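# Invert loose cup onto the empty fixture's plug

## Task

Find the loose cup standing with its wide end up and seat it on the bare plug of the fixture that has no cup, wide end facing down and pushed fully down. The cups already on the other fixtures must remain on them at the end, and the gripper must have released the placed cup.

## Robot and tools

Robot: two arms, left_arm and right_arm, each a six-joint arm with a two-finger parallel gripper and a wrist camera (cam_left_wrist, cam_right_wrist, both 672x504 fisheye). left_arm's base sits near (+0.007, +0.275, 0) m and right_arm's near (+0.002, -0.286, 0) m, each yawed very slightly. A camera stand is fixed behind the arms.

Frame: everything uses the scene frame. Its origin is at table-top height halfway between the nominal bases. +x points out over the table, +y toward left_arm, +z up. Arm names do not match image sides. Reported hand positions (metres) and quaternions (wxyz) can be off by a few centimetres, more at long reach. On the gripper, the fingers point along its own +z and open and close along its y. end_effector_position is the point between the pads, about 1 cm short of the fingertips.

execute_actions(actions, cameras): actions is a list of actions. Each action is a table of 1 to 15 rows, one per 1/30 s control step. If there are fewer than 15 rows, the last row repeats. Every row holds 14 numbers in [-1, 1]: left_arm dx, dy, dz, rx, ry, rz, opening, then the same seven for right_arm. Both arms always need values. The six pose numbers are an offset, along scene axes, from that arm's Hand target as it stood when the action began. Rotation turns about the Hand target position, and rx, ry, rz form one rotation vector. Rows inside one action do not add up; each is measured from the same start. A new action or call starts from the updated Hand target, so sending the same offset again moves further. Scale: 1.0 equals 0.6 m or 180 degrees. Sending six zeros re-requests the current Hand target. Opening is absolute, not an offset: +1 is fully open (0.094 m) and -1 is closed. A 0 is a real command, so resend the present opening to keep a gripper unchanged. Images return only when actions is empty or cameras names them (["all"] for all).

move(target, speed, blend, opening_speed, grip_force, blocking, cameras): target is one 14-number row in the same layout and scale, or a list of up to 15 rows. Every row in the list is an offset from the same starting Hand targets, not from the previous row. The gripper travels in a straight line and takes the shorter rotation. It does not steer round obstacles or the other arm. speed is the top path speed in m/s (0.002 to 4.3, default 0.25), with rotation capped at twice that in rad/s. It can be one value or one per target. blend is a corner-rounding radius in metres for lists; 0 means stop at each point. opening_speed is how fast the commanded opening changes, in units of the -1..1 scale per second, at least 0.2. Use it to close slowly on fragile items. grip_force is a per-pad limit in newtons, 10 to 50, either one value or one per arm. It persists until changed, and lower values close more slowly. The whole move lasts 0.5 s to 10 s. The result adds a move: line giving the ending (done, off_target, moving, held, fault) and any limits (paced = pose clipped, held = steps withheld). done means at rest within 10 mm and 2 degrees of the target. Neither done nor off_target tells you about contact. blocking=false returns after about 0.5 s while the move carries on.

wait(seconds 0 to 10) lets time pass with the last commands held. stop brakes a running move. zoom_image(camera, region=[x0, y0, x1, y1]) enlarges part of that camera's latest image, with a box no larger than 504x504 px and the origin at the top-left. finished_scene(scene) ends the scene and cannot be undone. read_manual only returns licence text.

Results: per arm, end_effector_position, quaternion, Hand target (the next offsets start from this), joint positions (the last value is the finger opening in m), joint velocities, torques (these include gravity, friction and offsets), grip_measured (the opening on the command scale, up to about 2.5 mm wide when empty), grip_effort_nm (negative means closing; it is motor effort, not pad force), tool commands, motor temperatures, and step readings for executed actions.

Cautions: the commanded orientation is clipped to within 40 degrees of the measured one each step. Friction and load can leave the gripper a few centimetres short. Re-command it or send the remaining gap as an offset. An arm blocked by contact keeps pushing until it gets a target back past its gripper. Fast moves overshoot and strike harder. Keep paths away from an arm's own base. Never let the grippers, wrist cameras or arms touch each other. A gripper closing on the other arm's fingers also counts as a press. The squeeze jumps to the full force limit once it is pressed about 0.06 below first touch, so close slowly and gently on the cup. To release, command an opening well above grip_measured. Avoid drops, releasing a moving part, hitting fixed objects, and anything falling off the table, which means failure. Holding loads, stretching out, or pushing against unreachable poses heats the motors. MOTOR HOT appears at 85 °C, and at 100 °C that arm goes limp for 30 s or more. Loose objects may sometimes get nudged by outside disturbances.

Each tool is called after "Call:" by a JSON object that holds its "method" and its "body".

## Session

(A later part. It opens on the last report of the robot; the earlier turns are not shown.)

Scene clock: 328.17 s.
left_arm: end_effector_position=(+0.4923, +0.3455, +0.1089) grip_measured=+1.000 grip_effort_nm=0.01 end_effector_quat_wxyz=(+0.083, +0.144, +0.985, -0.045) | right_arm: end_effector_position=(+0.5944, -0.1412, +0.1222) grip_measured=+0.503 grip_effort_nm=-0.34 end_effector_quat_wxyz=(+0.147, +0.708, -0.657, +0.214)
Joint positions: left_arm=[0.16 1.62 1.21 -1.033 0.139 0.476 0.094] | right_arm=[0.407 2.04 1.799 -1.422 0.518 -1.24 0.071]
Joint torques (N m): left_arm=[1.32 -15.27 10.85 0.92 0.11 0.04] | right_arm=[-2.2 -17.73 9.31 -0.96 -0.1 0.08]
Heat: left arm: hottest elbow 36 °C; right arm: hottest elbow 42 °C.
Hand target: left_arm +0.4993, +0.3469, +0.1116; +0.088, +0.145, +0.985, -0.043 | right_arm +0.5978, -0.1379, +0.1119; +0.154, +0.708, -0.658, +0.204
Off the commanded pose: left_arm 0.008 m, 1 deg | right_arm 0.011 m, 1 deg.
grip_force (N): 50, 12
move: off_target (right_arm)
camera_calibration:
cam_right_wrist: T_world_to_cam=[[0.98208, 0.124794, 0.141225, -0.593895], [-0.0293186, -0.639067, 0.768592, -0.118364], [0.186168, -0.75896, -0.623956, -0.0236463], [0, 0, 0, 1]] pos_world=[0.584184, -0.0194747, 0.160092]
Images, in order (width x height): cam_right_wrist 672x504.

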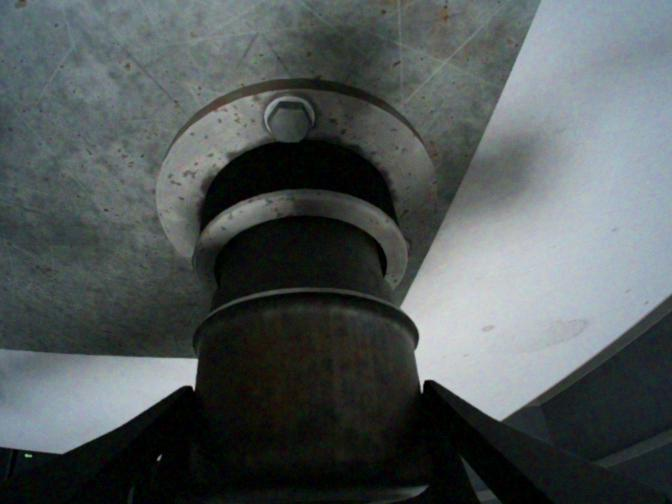

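Call:
{"method": "move", "body": {"target": [0,0,0,0,0,0,1, 0,0,-0.02,0,0.006,0,0.4], "speed": 0.03, "cameras": ["cam_right_wrist"]}}

Call:
{"method": "zoom_image", "body": {"camera": "cam_right_wrist", "region": [130, 0, 490, 360]}}

Scene clock: 335.53 s.
left_arm: end_effector_position=(+0.4923, +0.3455, +0.1089) grip_measured=+1.000 grip_effort_nm=0.01 end_effector_quat_wxyz=(+0.083, +0.144, +0.985, -0.045) | right_arm: end_effector_position=(+0.5946, -0.1396, +0.1062) grip_measured=+0.503 grip_effort_nm=-0.34 end_effector_quat_wxyz=(+0.156, +0.710, -0.655, +0.205)
Joint positions: left_arm=[0.16 1.62 1.21 -1.033 0.139 0.476 0.094] | right_arm=[0.407 2.069 1.804 -1.423 0.509 -1.24 0.071]
Joint torques (N m): left_arm=[1.73 -14.86 10.78 0.85 0.13 0.04] | right_arm=[-1.96 -18.84 8.95 -0.85 -0.01 0]
Heat: left arm: hottest elbow 36 °C; right arm: hottest elbow 43 °C.
Hand target: left_arm +0.4993, +0.3469, +0.1116; +0.088, +0.145, +0.985, -0.043 | right_arm +0.5979, -0.1379, +0.0997; +0.160, +0.710, -0.657, +0.197
Off the commanded pose: left_arm 0.008 m, 1 deg | right_arm 0.007 m, 1 deg.
grip_force (N): 50, 12
move: done
camera_calibration:
cam_right_wrist: T_world_to_cam=[[0.985624, 0.124013, 0.114748, -0.591453], [-0.00928244, -0.638384, 0.769662, -0.117022], [0.168701, -0.759662, -0.628056, -0.0217374], [0, 0, 0, 1]] pos_world=[0.585531, -0.0178703, 0.144283]
Images, in order (width x height): cam_right_wrist 672x504.

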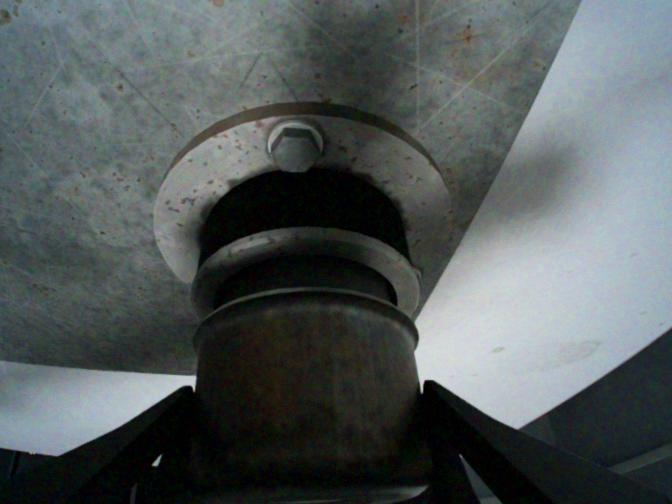

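Scaled by 1.400 from the camera's 672x504 image, which has a finer 960x720 frame.

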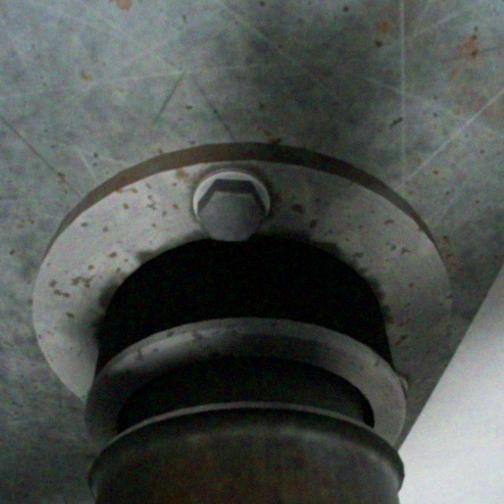

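Call:
{"method": "move", "body": {"target": [0,0,0,0,0,0,1, -0.002,0,-0.02,0,0,0,0.4], "speed": 0.03, "cameras": ["cam_right_wrist"]}}

Call:
{"method": "zoom_image", "body": {"camera": "cam_right_wrist", "region": [130, 0, 490, 360]}}

Scene clock: 347.43 s.
left_arm: end_effector_position=(+0.4923, +0.3455, +0.1089) grip_measured=+1.000 grip_effort_nm=0.01 end_effector_quat_wxyz=(+0.083, +0.144, +0.985, -0.045) | right_arm: end_effector_position=(+0.5956, -0.1392, +0.1061) grip_measured=+0.503 grip_effort_nm=-0.34 end_effector_quat_wxyz=(+0.154, +0.710, -0.655, +0.206)
Joint positions: left_arm=[0.16 1.62 1.21 -1.033 0.139 0.476 0.094] | right_arm=[0.407 2.069 1.804 -1.418 0.509 -1.24 0.071]
Joint torques (N m): left_arm=[1.61 -14.86 10.77 0.83 0.11 0.05] | right_arm=[-1.73 -18.61 7.5 -0.35 0 0.04]
Heat: left arm: hottest elbow 36 °C; right arm: hottest elbow 42 °C.
Hand target: left_arm +0.4993, +0.3469, +0.1116; +0.088, +0.145, +0.985, -0.043 | right_arm +0.5966, -0.1380, +0.0877; +0.161, +0.710, -0.657, +0.197
Off the commanded pose: left_arm 0.008 m, 1 deg | right_arm 0.018 m, 1 deg.
grip_force (N): 50, 12
move: off_target (right_arm)
camera_calibration:
cam_right_wrist: T_world_to_cam=[[0.985084, 0.123767, 0.119548, -0.592759], [-0.012879, -0.639761, 0.768466, -0.114593], [0.171593, -0.758543, -0.628625, -0.0231121], [0, 0, 0, 1]] pos_world=[0.586407, -0.0174798, 0.144395]
Images, in order (width x height): cam_right_wrist 672x504.

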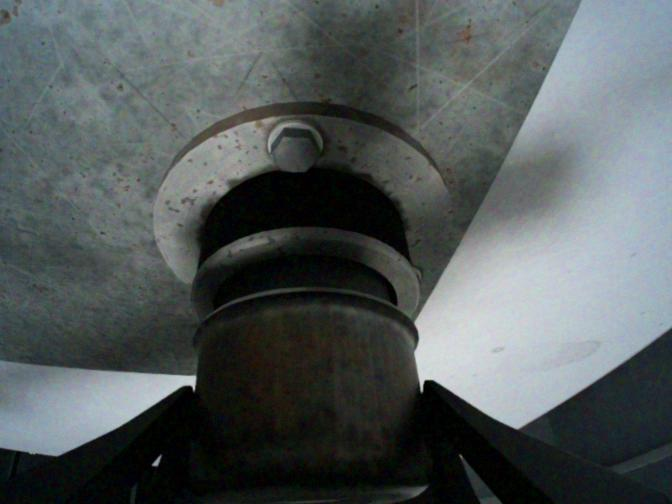

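Scaled by 1.400 from the camera's 672x504 image, which has a finer 960x720 frame.

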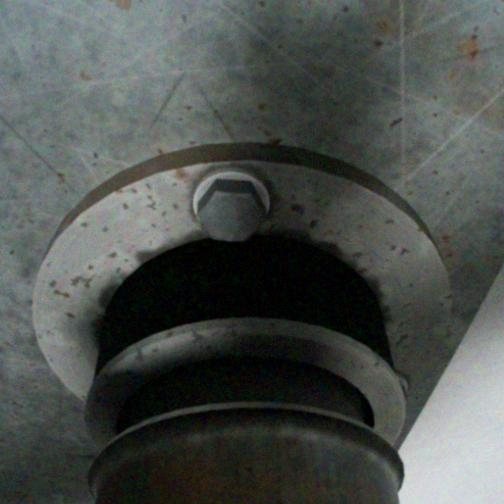

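Call:
{"method": "move", "body": {"target": [0,0,0,0,0,0,1, 0,0,0.033,0,0,0,0.4], "speed": 0.05}}

Call:
{"method": "move", "body": {"target": [0,0,0,0,0,0,1, 0,0,0,0,0,0,0.95], "opening_speed": 0.5, "cameras": ["cam_right_wrist"]}}

Scene clock: 352.20 s.
left_arm: end_effector_position=(+0.4923, +0.3455, +0.1089) grip_measured=+1.000 grip_effort_nm=0.01 end_effector_quat_wxyz=(+0.083, +0.144, +0.985, -0.045) | right_arm: end_effector_position=(+0.5944, -0.1393, +0.1066) grip_measured=+0.503 grip_effort_nm=-0.34 end_effector_quat_wxyz=(+0.156, +0.711, -0.655, +0.204)
Joint positions: left_arm=[0.16 1.62 1.21 -1.033 0.139 0.476 0.094] | right_arm=[0.407 2.069 1.805 -1.425 0.507 -1.24 0.071]
Joint torques (N m): left_arm=[1.61 -15.09 10.89 0.85 0.12 0.05] | right_arm=[-1.32 -18.55 9.4 -1.29 0.05 -0.01]
Heat: left arm: hottest elbow 36 °C; right arm: hottest elbow 42 °C.
Hand target: left_arm +0.4993, +0.3469, +0.1116; +0.088, +0.145, +0.985, -0.043 | right_arm +0.5966, -0.1379, +0.1075; +0.161, +0.710, -0.657, +0.197
Off the commanded pose: left_arm 0.008 m, 1 deg | right_arm 0.003 m, 1 deg.
grip_force (N): 50, 12
move: done

Scene clock: 353.63 s.
left_arm: end_effector_position=(+0.4923, +0.3455, +0.1089) grip_measured=+1.000 grip_effort_nm=0.00 end_effector_quat_wxyz=(+0.083, +0.144, +0.985, -0.045) | right_arm: end_effector_position=(+0.5897, -0.1401, +0.1067) grip_measured=+0.947 grip_effort_nm=0.12 end_effector_quat_wxyz=(+0.164, +0.712, -0.653, +0.197)
Joint positions: left_arm=[0.16 1.62 1.21 -1.033 0.139 0.476 0.094] | right_arm=[0.407 2.069 1.805 -1.446 0.5 -1.24 0.091]
Joint torques (N m): left_arm=[1.9 -15.21 10.78 0.87 0.11 0.04] | right_arm=[-1.67 -19.19 9.48 -0.81 0.35 0.11]
Heat: left arm: hottest elbow 36 °C; right arm: hottest elbow 42 °C.
Hand target: left_arm +0.4993, +0.3469, +0.1116; +0.088, +0.145, +0.985, -0.043 | right_arm +0.5965, -0.1380, +0.1075; +0.161, +0.710, -0.657, +0.197
Off the commanded pose: left_arm 0.008 m, 1 deg | right_arm 0.007 m, 1 deg.
grip_force (N): 50, 12
move: done
camera_calibration:
cam_right_wrist: T_world_to_cam=[[0.988145, 0.122901, 0.0920009, -0.585844], [0.00774567, -0.638419, 0.76965, -0.127815], [0.153326, -0.759813, -0.631803, -0.0115453], [0, 0, 0, 1]] pos_world=[0.58166, -0.0183709, 0.144977]
Images, in order (width x height): cam_right_wrist 672x504.

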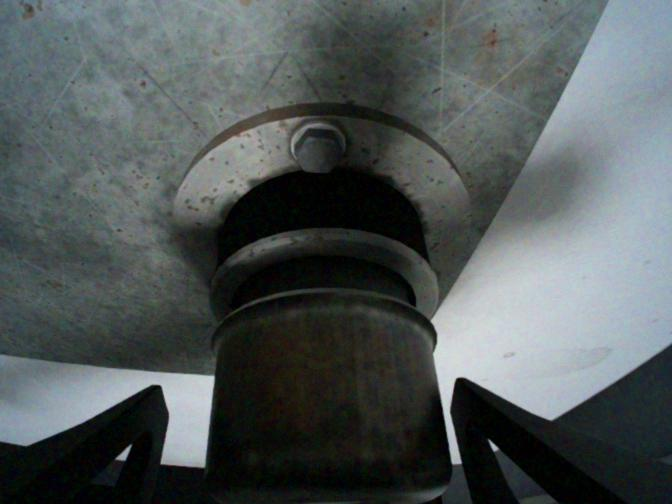

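Call:
{"method": "move", "body": {"target": [[0,0,0,0,0,0,1, 0.01,0,0.0,0,0,0,0.95],[0,0,0,0,0,0,1, 0.01,0.09,0.16,0,0,0,1],[0,0,0,0,0,0,1, -0.05,0.03,0.25,0,0,0,1]], "speed": 0.08, "blend": [0.003,0.03,0], "cameras": ["cam_right_wrist"]}}

Scene clock: 359.23 s.
left_arm: end_effector_position=(+0.4923, +0.3455, +0.1089) grip_measured=+1.000 grip_effort_nm=0.01 end_effector_quat_wxyz=(+0.083, +0.144, +0.985, -0.045) | right_arm: end_effector_position=(+0.5685, -0.1152, +0.2395) grip_measured=+0.998 grip_effort_nm=0.12 end_effector_quat_wxyz=(+0.138, +0.715, -0.653, +0.208)
Joint positions: left_arm=[0.16 1.62 1.21 -1.033 0.139 0.476 0.094] | right_arm=[0.458 1.958 1.984 -1.7 0.494 -1.201 0.094]
Joint torques (N m): left_arm=[1.55 -15.03 10.8 0.83 0.11 0.02] | right_arm=[-1.49 -22.24 8.05 -0.64 0.47 -0.18]
Heat: left arm: hottest elbow 36 °C; right arm: hottest elbow 42 °C.
Hand target: left_arm +0.4993, +0.3469, +0.1116; +0.088, +0.145, +0.985, -0.043 | right_arm +0.5666, -0.1200, +0.2576; +0.160, +0.710, -0.657, +0.197
Off the commanded pose: left_arm 0.008 m, 1 deg | right_arm 0.019 m, 3 deg.
joint sent to its limit (right arm) — joint 4 (wrist pitch), lower limit. The joint targets are off in orientation, not in position.
grip_force (N): 50, 12
move: off_target (right_arm); blend cut to 0 m at target 2; target 2's new opening was sent with right_arm's hand 0.021 m and 2 deg from that target
camera_calibration:
cam_right_wrist: T_world_to_cam=[[0.980277, 0.136842, 0.142585, -0.586221], [-0.0180732, -0.65639, 0.754206, -0.197598], [0.196799, -0.741908, -0.640971, 0.0741172], [0, 0, 0, 1]] pos_world=[0.556502, 0.00550664, 0.280123]
Images, in order (width x height): cam_right_wrist 672x504.

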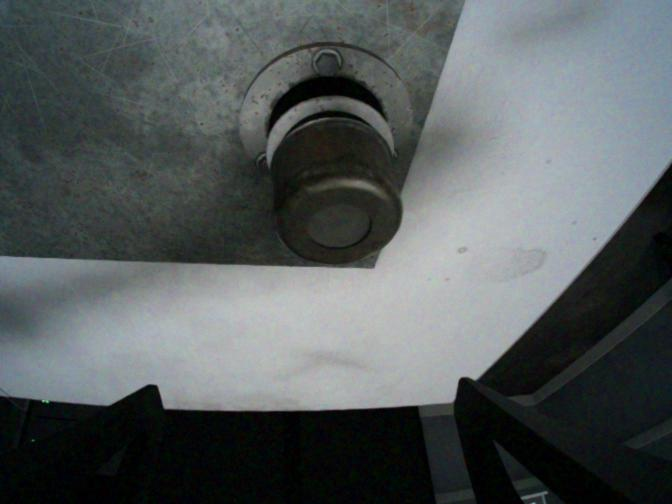

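Call:
{"method": "zoom_image", "body": {"camera": "cam_right_wrist", "region": [220, 20, 440, 280]}}

Scaled by 1.938 from the camera's 672x504 image, which has a finer 960x720 frame.

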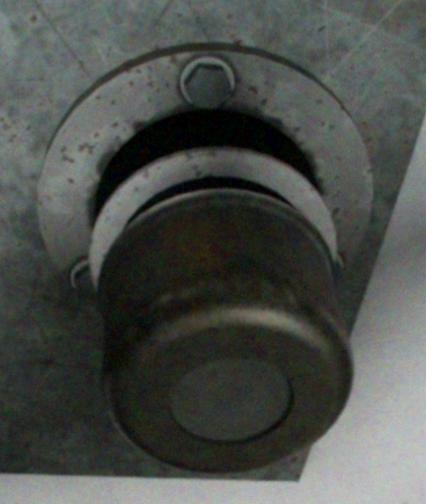

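Call:
{"method": "move", "body": {"target": [[0,0,0,0,0,0,1, -0.05,-0.1,0.1,0.2,-0.02,-0.03,1],[0,0,0,0,0,0,1, -0.1943,-0.4333,-0.0127,0.5516,-0.0558,-0.0849,1]], "speed": 0.2, "blend": [0.05,0], "cameras": ["cam_right_wrist"]}}

Call:
{"method": "zoom_image", "body": {"camera": "cam_right_wrist", "region": [220, 80, 440, 300]}}

Scene clock: 369.40 s.
left_arm: end_effector_position=(+0.4923, +0.3455, +0.1089) grip_measured=+1.000 grip_effort_nm=0.01 end_effector_quat_wxyz=(+0.083, +0.144, +0.985, -0.045) | right_arm: end_effector_position=(+0.4490, -0.3780, +0.2507) grip_measured=+0.998 grip_effort_nm=0.12 end_effector_quat_wxyz=(+0.464, -0.472, +0.680, +0.315)
Joint positions: left_arm=[0.16 1.62 1.21 -1.033 0.139 0.476 0.094] | right_arm=[-0.532 1.671 1.355 -1.696 -1.149 -2.059 0.094]
Joint torques (N m): left_arm=[1.55 -15.09 10.8 0.87 0.12 0.03] | right_arm=[-1.55 -13.33 7.13 -1.2 -0.51 -0.17]
Heat: left arm: hottest elbow 36 °C; right arm: hottest elbow 42 °C.
Hand target: left_arm +0.4993, +0.3469, +0.1116; +0.088, +0.145, +0.985, -0.043 | right_arm +0.4499, -0.3800, +0.2499; +0.464, -0.482, +0.663, +0.337
Off the commanded pose: left_arm 0.008 m, 1 deg | right_arm 0.002 m, 3 deg.
joint sent to its limit (right arm) — joint 4 (wrist pitch), lower limit; joint 6 (wrist roll), lower limit. The joint targets are off in orientation, not in position.
grip_force (N): 50, 12
move: off_target (right_arm)
camera_calibration:
cam_right_wrist: T_world_to_cam=[[0.906111, -0.421911, 0.0308997, -0.584685], [-0.264669, -0.622361, -0.736625, 0.116572], [0.330021, 0.659286, -0.675595, 0.388347], [0, 0, 0, 1]] pos_world=[0.43248, -0.430167, 0.366302]
Images, in order (width x height): cam_right_wrist 672x504.

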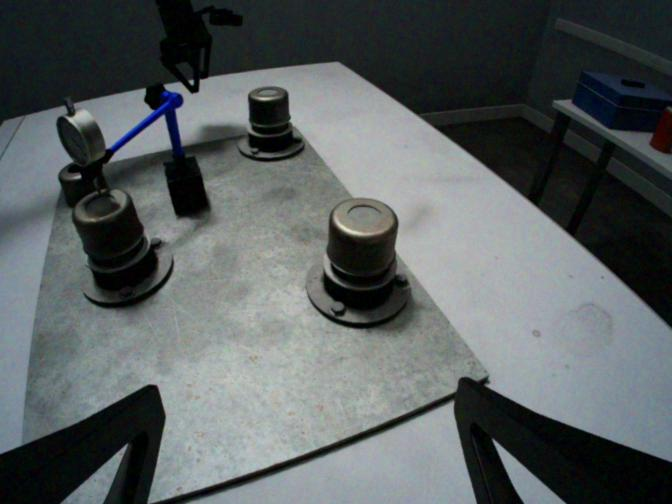

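Scaled by 2.291 from the camera's 672x504 image, which has a finer 960x720 frame.

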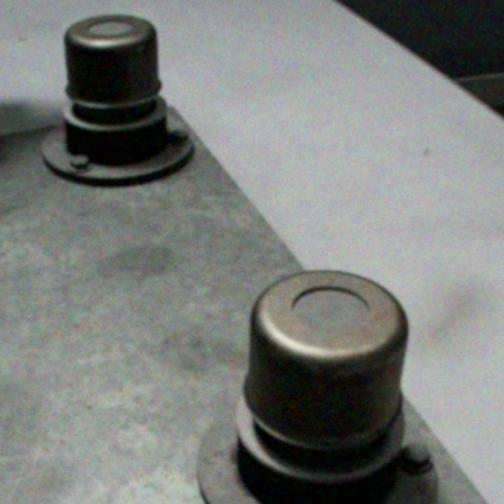

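Call:
{"method": "zoom_image", "body": {"camera": "cam_right_wrist", "region": [290, 180, 430, 340]}}

Call:
{"method": "zoom_image", "body": {"camera": "cam_right_wrist", "region": [40, 150, 200, 320]}}

Call:
{"method": "zoom_image", "body": {"camera": "cam_right_wrist", "region": [220, 70, 320, 180]}}

Scaled by 3.150 from the camera's 672x504 image, which has a finer 960x720 frame.

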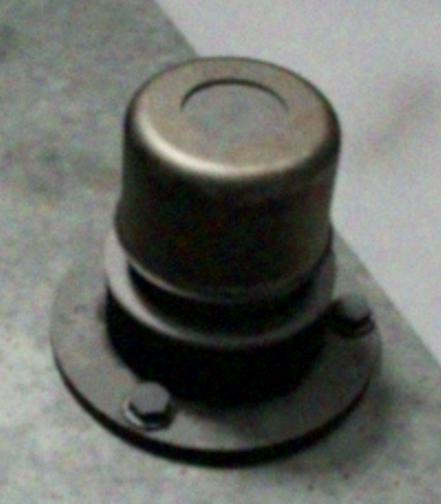

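Scaled by 2.965 from the camera's 672x504 image, which has a finer 960x720 frame.

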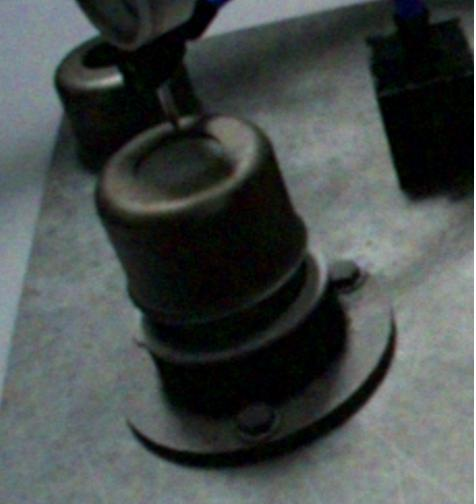

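Scaled by 4.582 from the camera's 672x504 image, which has a finer 960x720 frame.

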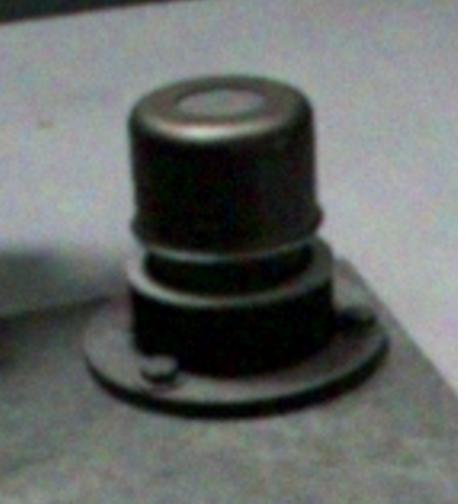

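Call:
{"method": "move", "body": {"target": [[0.0,0.12,0.03,0,0,0,1, 0,0,0,0,0,0,1],[0.0,0.12,-0.1,0,0,0,1, 0,0,0,0,0,0,1]], "speed": 0.1, "cameras": ["all"]}}

Scene clock: 380.03 s.
left_arm: end_effector_position=(+0.5002, +0.4160, +0.0665) grip_measured=+1.000 grip_effort_nm=0.00 end_effector_quat_wxyz=(+0.095, +0.145, +0.984, -0.038) | right_arm: end_effector_position=(+0.4490, -0.3780, +0.2507) grip_measured=+0.998 grip_effort_nm=0.12 end_effector_quat_wxyz=(+0.465, -0.472, +0.680, +0.315)
Joint positions: left_arm=[0.297 1.72 1.215 -0.931 0.154 0.613 0.094] | right_arm=[-0.532 1.671 1.355 -1.696 -1.149 -2.06 0.094]
Joint torques (N m): left_arm=[2.26 -14.86 8.47 1.51 0.25 0.14] | right_arm=[-1.26 -14.21 7.34 -0.96 -0.55 -0.22]
Heat: left arm: hottest elbow 36 °C; right arm: hottest elbow 41 °C.
Hand target: left_arm +0.4991, +0.4189, +0.0513; +0.087, +0.145, +0.985, -0.043 | right_arm +0.4499, -0.3800, +0.2499; +0.464, -0.482, +0.663, +0.337
Off the commanded pose: left_arm 0.015 m, 1 deg | right_arm 0.002 m, 3 deg.
joint sent to its limit (right arm) — joint 4 (wrist pitch), lower limit; joint 6 (wrist roll), lower limit. The joint targets are off in orientation, not in position.
grip_force (N): 50, 12
move: off_target (left_arm, right_arm)
camera_calibration:
cam_left_wrist: T_world_to_cam=[[-0.298985, -0.948374, 0.105802, 0.528142], [-0.932461, 0.313916, 0.178809, 0.369524], [-0.202791, -0.0451952, -0.978179, 0.293376], [0, 0, 0, 1]] pos_world=[0.561967, 0.398136, 0.165021]
cam_right_wrist: T_world_to_cam=[[0.906239, -0.421583, 0.0316107, -0.584771], [-0.263976, -0.622677, -0.736607, 0.116178], [0.330224, 0.659198, -0.675582, 0.388318], [0, 0, 0, 1]] pos_world=[0.432379, -0.430166, 0.366403]

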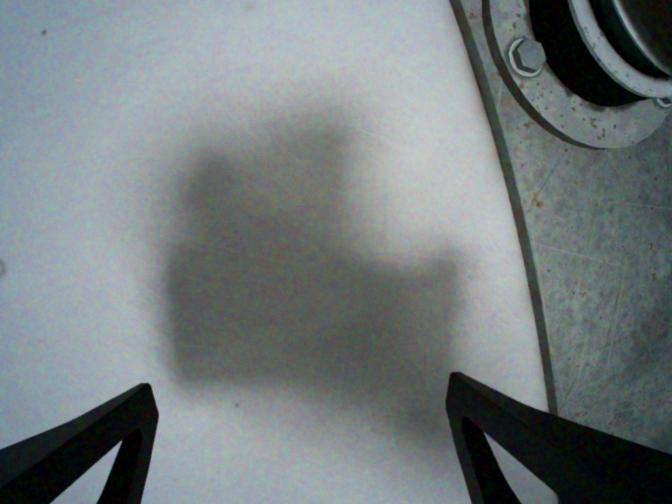

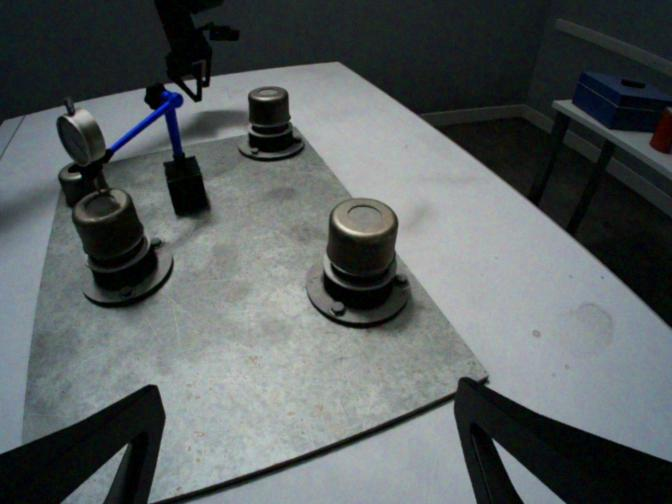

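Call:
{"method": "move", "body": {"target": [0,0,-0.04,0,0,0,1, 0,0,0,0,0,0,1], "speed": 0.05, "cameras": ["cam_left_wrist"]}}

Scene clock: 382.00 s.
left_arm: end_effector_position=(+0.5018, +0.4164, +0.0444) grip_measured=+1.000 grip_effort_nm=0.01 end_effector_quat_wxyz=(+0.097, +0.145, +0.984, -0.037) | right_arm: end_effector_position=(+0.4490, -0.3780, +0.2507) grip_measured=+0.998 grip_effort_nm=0.12 end_effector_quat_wxyz=(+0.465, -0.472, +0.680, +0.315)
Joint positions: left_arm=[0.297 1.751 1.191 -0.872 0.155 0.613 0.094] | right_arm=[-0.532 1.671 1.355 -1.696 -1.149 -2.06 0.094]
Joint torques (N m): left_arm=[2.14 -14.86 8.08 1.51 0.24 0.13] | right_arm=[-0.85 -13.92 7.16 -1.05 -0.5 -0.18]
Heat: left arm: hottest elbow 36 °C; right arm: hottest elbow 41 °C.
Hand target: left_arm +0.4993, +0.4189, +0.0275; +0.088, +0.145, +0.985, -0.043 | right_arm +0.4499, -0.3800, +0.2499; +0.464, -0.482, +0.663, +0.337
Off the commanded pose: left_arm 0.017 m, 1 deg | right_arm 0.002 m, 3 deg.
joint sent to its limit (right arm) — joint 4 (wrist pitch), lower limit; joint 6 (wrist roll), lower limit. The joint targets are off in orientation, not in position.
grip_force (N): 50, 12
move: off_target (left_arm, right_arm)
camera_calibration:
cam_left_wrist: T_world_to_cam=[[-0.29945, -0.948468, 0.103624, 0.531807], [-0.93317, 0.313775, 0.175323, 0.375386], [-0.198803, -0.044198, -0.979042, 0.269793], [0, 0, 0, 1]] pos_world=[0.563184, 0.39854, 0.143217]
Images, in order (width x height): cam_left_wrist 672x504.

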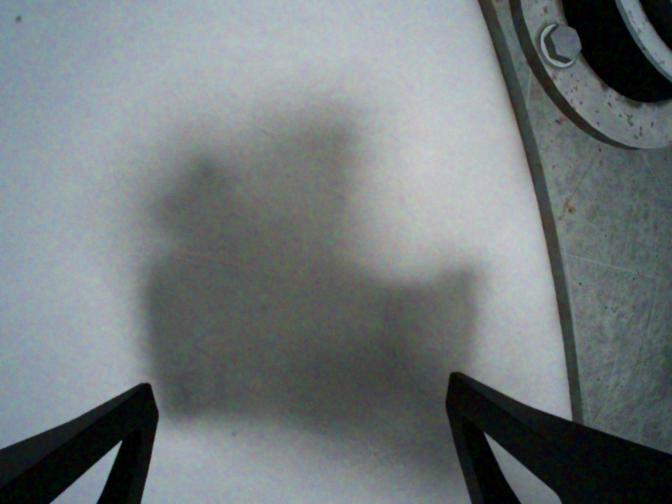

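Call:
{"method": "move", "body": {"target": [0,0,-0.025,0,0,0,1, 0,0,0,0,0,0,1], "speed": 0.03, "cameras": ["cam_left_wrist"]}}

Scene clock: 386.07 s.
left_arm: end_effector_position=(+0.5027, +0.4168, +0.0304) grip_measured=+1.000 grip_effort_nm=0.01 end_effector_quat_wxyz=(+0.098, +0.145, +0.984, -0.037) | right_arm: end_effector_position=(+0.4490, -0.3780, +0.2507) grip_measured=+0.998 grip_effort_nm=0.12 end_effector_quat_wxyz=(+0.465, -0.472, +0.680, +0.315)
Joint positions: left_arm=[0.297 1.772 1.177 -0.835 0.155 0.613 0.094] | right_arm=[-0.532 1.671 1.355 -1.696 -1.149 -2.06 0.094]
Joint torques (N m): left_arm=[1.96 -14.97 7.84 1.47 0.27 0.13] | right_arm=[-1.2 -13.74 7.24 -1.14 -0.53 -0.19]
Heat: left arm: hottest elbow 36 °C; right arm: hottest elbow 41 °C.
Hand target: left_arm +0.4992, +0.4189, +0.0124; +0.088, +0.145, +0.985, -0.043 | right_arm +0.4499, -0.3800, +0.2499; +0.464, -0.482, +0.663, +0.337
Off the commanded pose: left_arm 0.018 m, 1 deg | right_arm 0.002 m, 3 deg.
joint sent to its limit (right arm) — joint 4 (wrist pitch), lower limit; joint 6 (wrist roll), lower limit. The joint targets are off in orientation, not in position.
grip_force (N): 50, 12
move: off_target (left_arm, right_arm)
camera_calibration:
cam_left_wrist: T_world_to_cam=[[-0.299714, -0.948537, 0.102221, 0.534011], [-0.933528, 0.313678, 0.173583, 0.378886], [-0.196714, -0.043401, -0.9795, 0.254896], [0, 0, 0, 1]] pos_world=[0.563893, 0.398744, 0.129316]
Images, in order (width x height): cam_left_wrist 672x504.

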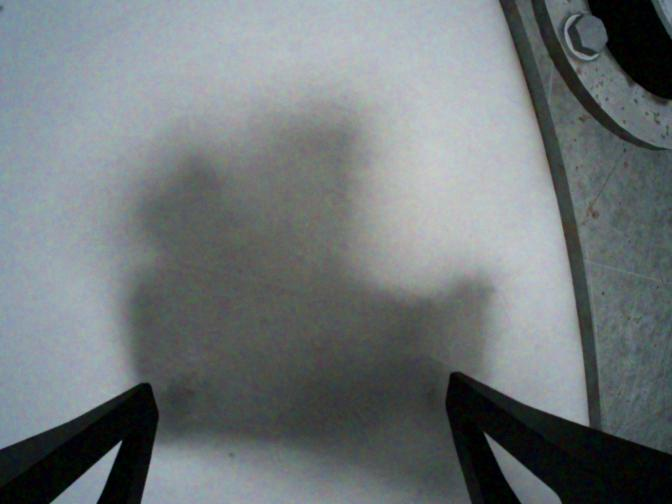

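Call:
{"method": "move", "body": {"target": [0,0,-0.0117,0,0,0,1, 0,0,0,0,0,0,1], "speed": 0.02, "cameras": ["cam_left_wrist"]}}

Scene clock: 387.77 s.
left_arm: end_effector_position=(+0.5034, +0.4170, +0.0240) grip_measured=+1.000 grip_effort_nm=0.01 end_effector_quat_wxyz=(+0.098, +0.145, +0.984, -0.036) | right_arm: end_effector_position=(+0.4490, -0.3780, +0.2507) grip_measured=+0.998 grip_effort_nm=0.12 end_effector_quat_wxyz=(+0.465, -0.472, +0.680, +0.315)
Joint positions: left_arm=[0.297 1.783 1.172 -0.818 0.155 0.613 0.094] | right_arm=[-0.532 1.671 1.355 -1.696 -1.149 -2.06 0.094]
Joint torques (N m): left_arm=[2.08 -14.8 7.64 1.39 0.26 0.11] | right_arm=[-1.67 -14.1 7.41 -1.22 -0.51 -0.23]
Motor temperatures (°C): left_arm=[26 34 36 24 24 26 23] | right_arm=[28 37 41 26 27 29 24]
Heat: left arm: hottest elbow 36 °C; right arm: hottest elbow 41 °C.
Hand target: left_arm +0.4992, +0.4189, +0.0054; +0.088, +0.145, +0.985, -0.043 | right_arm +0.4499, -0.3800, +0.2499; +0.464, -0.482, +0.663, +0.337
Off the commanded pose: left_arm 0.019 m, 1 deg | right_arm 0.002 m, 3 deg.
joint sent to its limit (right arm) — joint 4 (wrist pitch), lower limit; joint 6 (wrist roll), lower limit. The joint targets are off in orientation, not in position.
grip_force (N): 50, 12
move: off_target (left_arm, right_arm)
camera_calibration:
cam_left_wrist: T_world_to_cam=[[-0.299824, -0.948601, 0.101303, 0.535199], [-0.933787, 0.313554, 0.172413, 0.380728], [-0.195315, -0.0429019, -0.979802, 0.247881], [0, 0, 0, 1]] pos_world=[0.564399, 0.398946, 0.123014]
Images, in order (width x height): cam_left_wrist 672x504.

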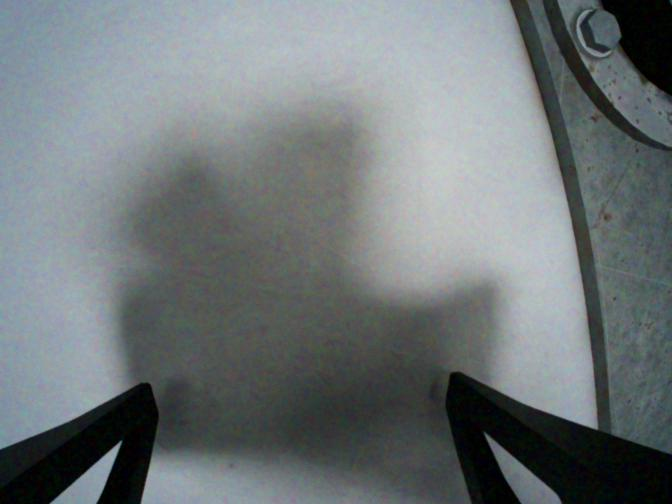

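Call:
{"method": "move", "body": {"target": [0,0,-0.01,0,0,0,1, 0,0,0,0,0,0,1], "speed": 0.02, "cameras": ["cam_left_wrist"]}}

Scene clock: 389.63 s.
left_arm: end_effector_position=(+0.5035, +0.4170, +0.0181) grip_measured=+1.000 grip_effort_nm=0.01 end_effector_quat_wxyz=(+0.098, +0.145, +0.984, -0.036) | right_arm: end_effector_position=(+0.4490, -0.3780, +0.2507) grip_measured=+0.998 grip_effort_nm=0.12 end_effector_quat_wxyz=(+0.465, -0.472, +0.680, +0.315)
Joint positions: left_arm=[0.297 1.792 1.167 -0.803 0.155 0.613 0.094] | right_arm=[-0.532 1.671 1.355 -1.696 -1.149 -2.06 0.094]
Joint torques (N m): left_arm=[2.2 -15.09 7.65 1.57 0.26 0.11] | right_arm=[-1.67 -13.98 7.36 -1.29 -0.51 -0.26]
Heat: left arm: hottest elbow 36 °C; right arm: hottest elbow 41 °C.
Hand target: left_arm +0.4991, +0.4189, -0.0006; +0.087, +0.145, +0.985, -0.043 | right_arm +0.4499, -0.3800, +0.2499; +0.464, -0.482, +0.663, +0.337
Off the commanded pose: left_arm 0.019 m, 1 deg | right_arm 0.002 m, 3 deg.
joint sent to its limit (right arm) — joint 4 (wrist pitch), lower limit; joint 6 (wrist roll), lower limit. The joint targets are off in orientation, not in position.
grip_force (N): 50, 12
move: off_target (left_arm, right_arm)
camera_calibration:
cam_left_wrist: T_world_to_cam=[[-0.299824, -0.948601, 0.101303, 0.535827], [-0.933787, 0.313554, 0.172413, 0.381839], [-0.195315, -0.0429019, -0.979802, 0.24212], [0, 0, 0, 1]] pos_world=[0.564499, 0.398946, 0.117114]
Images, in order (width x height): cam_left_wrist 672x504.

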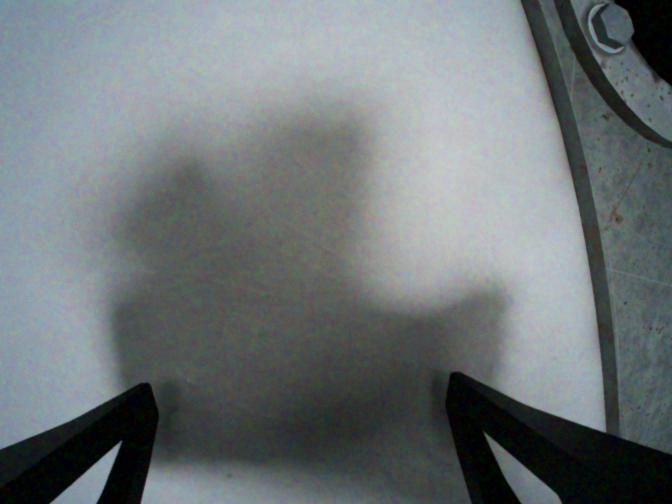

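Call:
{"method": "move", "body": {"target": [0,0,-0.0083,0,0,0,1, 0,0,0,0,0,0,1], "speed": 0.02, "cameras": ["cam_left_wrist"]}}

Scene clock: 391.40 s.
left_arm: end_effector_position=(+0.5038, +0.4171, +0.0133) grip_measured=+1.000 grip_effort_nm=0.01 end_effector_quat_wxyz=(+0.098, +0.145, +0.984, -0.036) | right_arm: end_effector_position=(+0.4490, -0.3780, +0.2507) grip_measured=+0.998 grip_effort_nm=0.12 end_effector_quat_wxyz=(+0.465, -0.472, +0.680, +0.315)
Joint positions: left_arm=[0.297 1.8 1.163 -0.791 0.155 0.613 0.094] | right_arm=[-0.532 1.671 1.355 -1.696 -1.149 -2.06 0.094]
Joint torques (N m): left_arm=[2.32 -15.15 7.58 1.61 0.25 0.12] | right_arm=[-1.55 -14.04 7.1 -1.17 -0.54 -0.22]
Heat: left arm: hottest elbow 36 °C; right arm: hottest elbow 40 °C.
Hand target: left_arm +0.4992, +0.4189, -0.0056; +0.088, +0.145, +0.985, -0.043 | right_arm +0.4499, -0.3800, +0.2499; +0.464, -0.482, +0.663, +0.337
Off the commanded pose: left_arm 0.020 m, 1 deg | right_arm 0.002 m, 3 deg.
joint sent to its limit (right arm) — joint 4 (wrist pitch), lower limit; joint 6 (wrist roll), lower limit. The joint targets are off in orientation, not in position.
grip_force (N): 50, 12
move: off_target (left_arm, right_arm)
camera_calibration:
cam_left_wrist: T_world_to_cam=[[-0.299893, -0.948602, 0.101087, 0.536533], [-0.933849, 0.313564, 0.172058, 0.382894], [-0.194912, -0.0428007, -0.979886, 0.237202], [0, 0, 0, 1]] pos_world=[0.564701, 0.399046, 0.112314]
Images, in order (width x height): cam_left_wrist 672x504.

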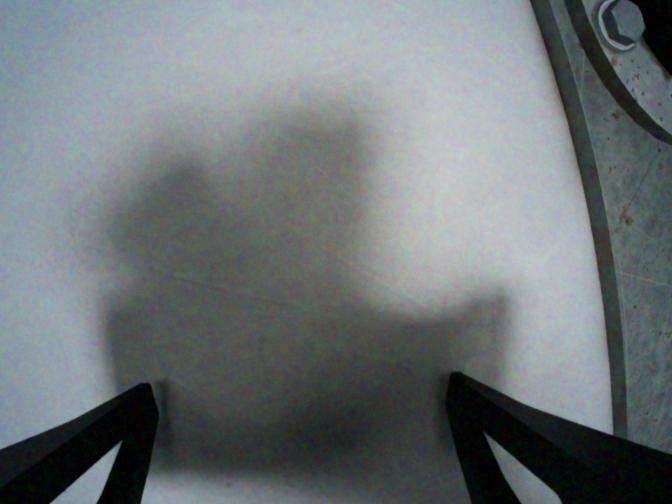

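Call:
{"method": "move", "body": {"target": [0,0,-0.01,0,0,0,1, 0,0,0,0,0,0,1], "speed": 0.015, "cameras": ["cam_left_wrist"]}}

Scene clock: 393.70 s.
left_arm: end_effector_position=(+0.5040, +0.4172, +0.0071) grip_measured=+1.000 grip_effort_nm=0.01 end_effector_quat_wxyz=(+0.098, +0.145, +0.984, -0.036) | right_arm: end_effector_position=(+0.4490, -0.3780, +0.2507) grip_measured=+0.998 grip_effort_nm=0.12 end_effector_quat_wxyz=(+0.465, -0.472, +0.680, +0.315)
Joint positions: left_arm=[0.297 1.81 1.159 -0.776 0.155 0.613 0.094] | right_arm=[-0.532 1.671 1.355 -1.696 -1.149 -2.06 0.094]
Joint torques (N m): left_arm=[2.2 -15.27 7.47 1.54 0.26 0.11] | right_arm=[-0.85 -14.56 7.35 -1.2 -0.46 -0.19]
Heat: left arm: hottest elbow 36 °C; right arm: hottest elbow 40 °C.
Hand target: left_arm +0.4992, +0.4189, -0.0117; +0.088, +0.145, +0.985, -0.043 | right_arm +0.4499, -0.3800, +0.2499; +0.464, -0.482, +0.663, +0.337
Off the commanded pose: left_arm 0.019 m, 1 deg | right_arm 0.002 m, 3 deg.
joint sent to its limit (right arm) — joint 4 (wrist pitch), lower limit; joint 6 (wrist roll), lower limit. The joint targets are off in orientation, not in position.
grip_force (N): 50, 12
move: off_target (left_arm, right_arm)
camera_calibration:
cam_left_wrist: T_world_to_cam=[[-0.299893, -0.948602, 0.101087, 0.537304], [-0.933849, 0.313564, 0.172058, 0.384099], [-0.194912, -0.0428007, -0.979886, 0.231268], [0, 0, 0, 1]] pos_world=[0.564901, 0.399146, 0.106214]
Images, in order (width x height): cam_left_wrist 672x504.

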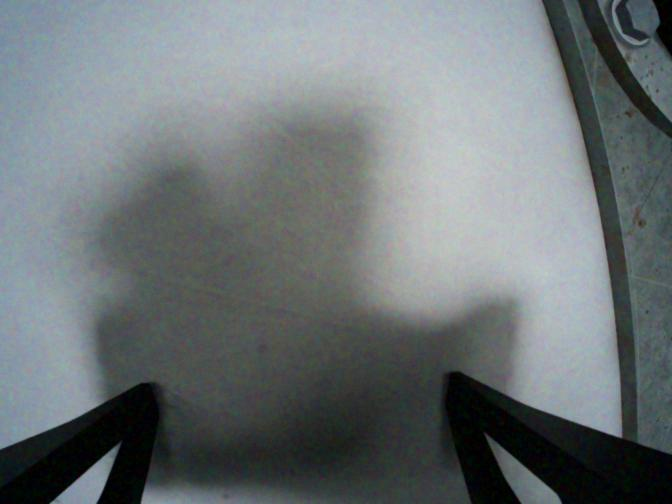

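Call:
{"method": "move", "body": {"target": [0,0,0.2,0,0,0,1, 0,0,0,0,0,0,1], "speed": 0.1, "cameras": ["all"]}}

Scene clock: 396.87 s.
left_arm: end_effector_position=(+0.4858, +0.4109, +0.0899) grip_measured=+1.000 grip_effort_nm=0.01 end_effector_quat_wxyz=(+0.070, +0.143, +0.986, -0.051) | right_arm: end_effector_position=(+0.4490, -0.3780, +0.2507) grip_measured=+0.998 grip_effort_nm=0.12 end_effector_quat_wxyz=(+0.465, -0.472, +0.680, +0.315)
Joint positions: left_arm=[0.297 1.685 1.242 -1.048 0.155 0.614 0.094] | right_arm=[-0.532 1.671 1.355 -1.696 -1.149 -2.06 0.094]
Joint torques (N m): left_arm=[1.96 -16.97 12.78 0.17 0.24 0.11] | right_arm=[-0.03 -13.74 7.2 -1.33 -0.52 -0.21]
Heat: left arm: hottest elbow 36 °C; right arm: hottest elbow 40 °C.
Hand target: left_arm +0.4993, +0.4189, +0.1085; +0.088, +0.145, +0.985, -0.043 | right_arm +0.4499, -0.3800, +0.2499; +0.464, -0.482, +0.663, +0.337
Off the commanded pose: left_arm 0.024 m, 2 deg | right_arm 0.002 m, 3 deg.
joint sent to its limit (right arm) — joint 4 (wrist pitch), lower limit; joint 6 (wrist roll), lower limit. The joint targets are off in orientation, not in position.
grip_force (N): 50, 12
move: off_target (left_arm, right_arm)
camera_calibration:
cam_left_wrist: T_world_to_cam=[[-0.293452, -0.945926, 0.138236, 0.510016], [-0.921843, 0.318295, 0.221121, 0.342668], [-0.253164, -0.0625431, -0.9654, 0.343635], [0, 0, 0, 1]] pos_world=[0.552547, 0.39486, 0.185471]
cam_right_wrist: T_world_to_cam=[[0.906239, -0.421583, 0.0316107, -0.584771], [-0.263976, -0.622677, -0.736607, 0.116178], [0.330224, 0.659198, -0.675582, 0.388318], [0, 0, 0, 1]] pos_world=[0.432379, -0.430166, 0.366403]

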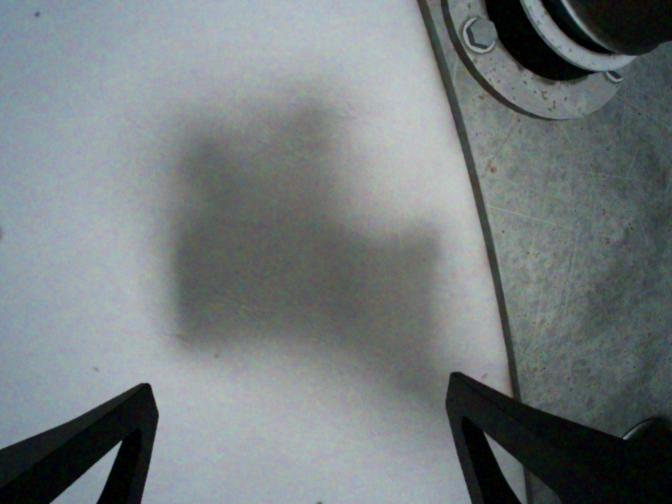

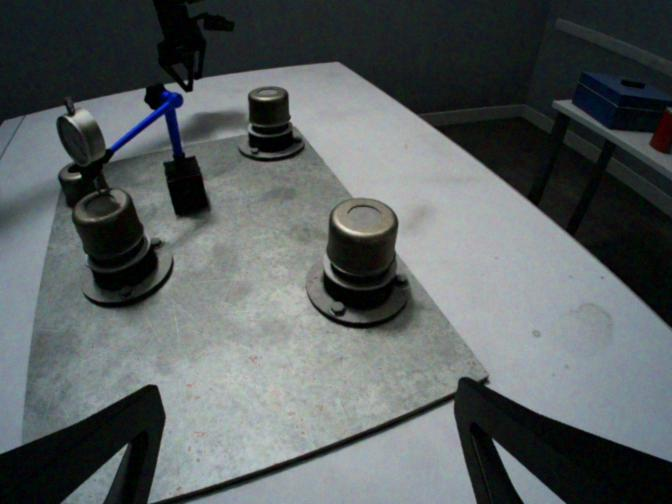

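Call:
{"method": "finished_scene", "body": {"scene": 1}}

The scene is finished: the task was done.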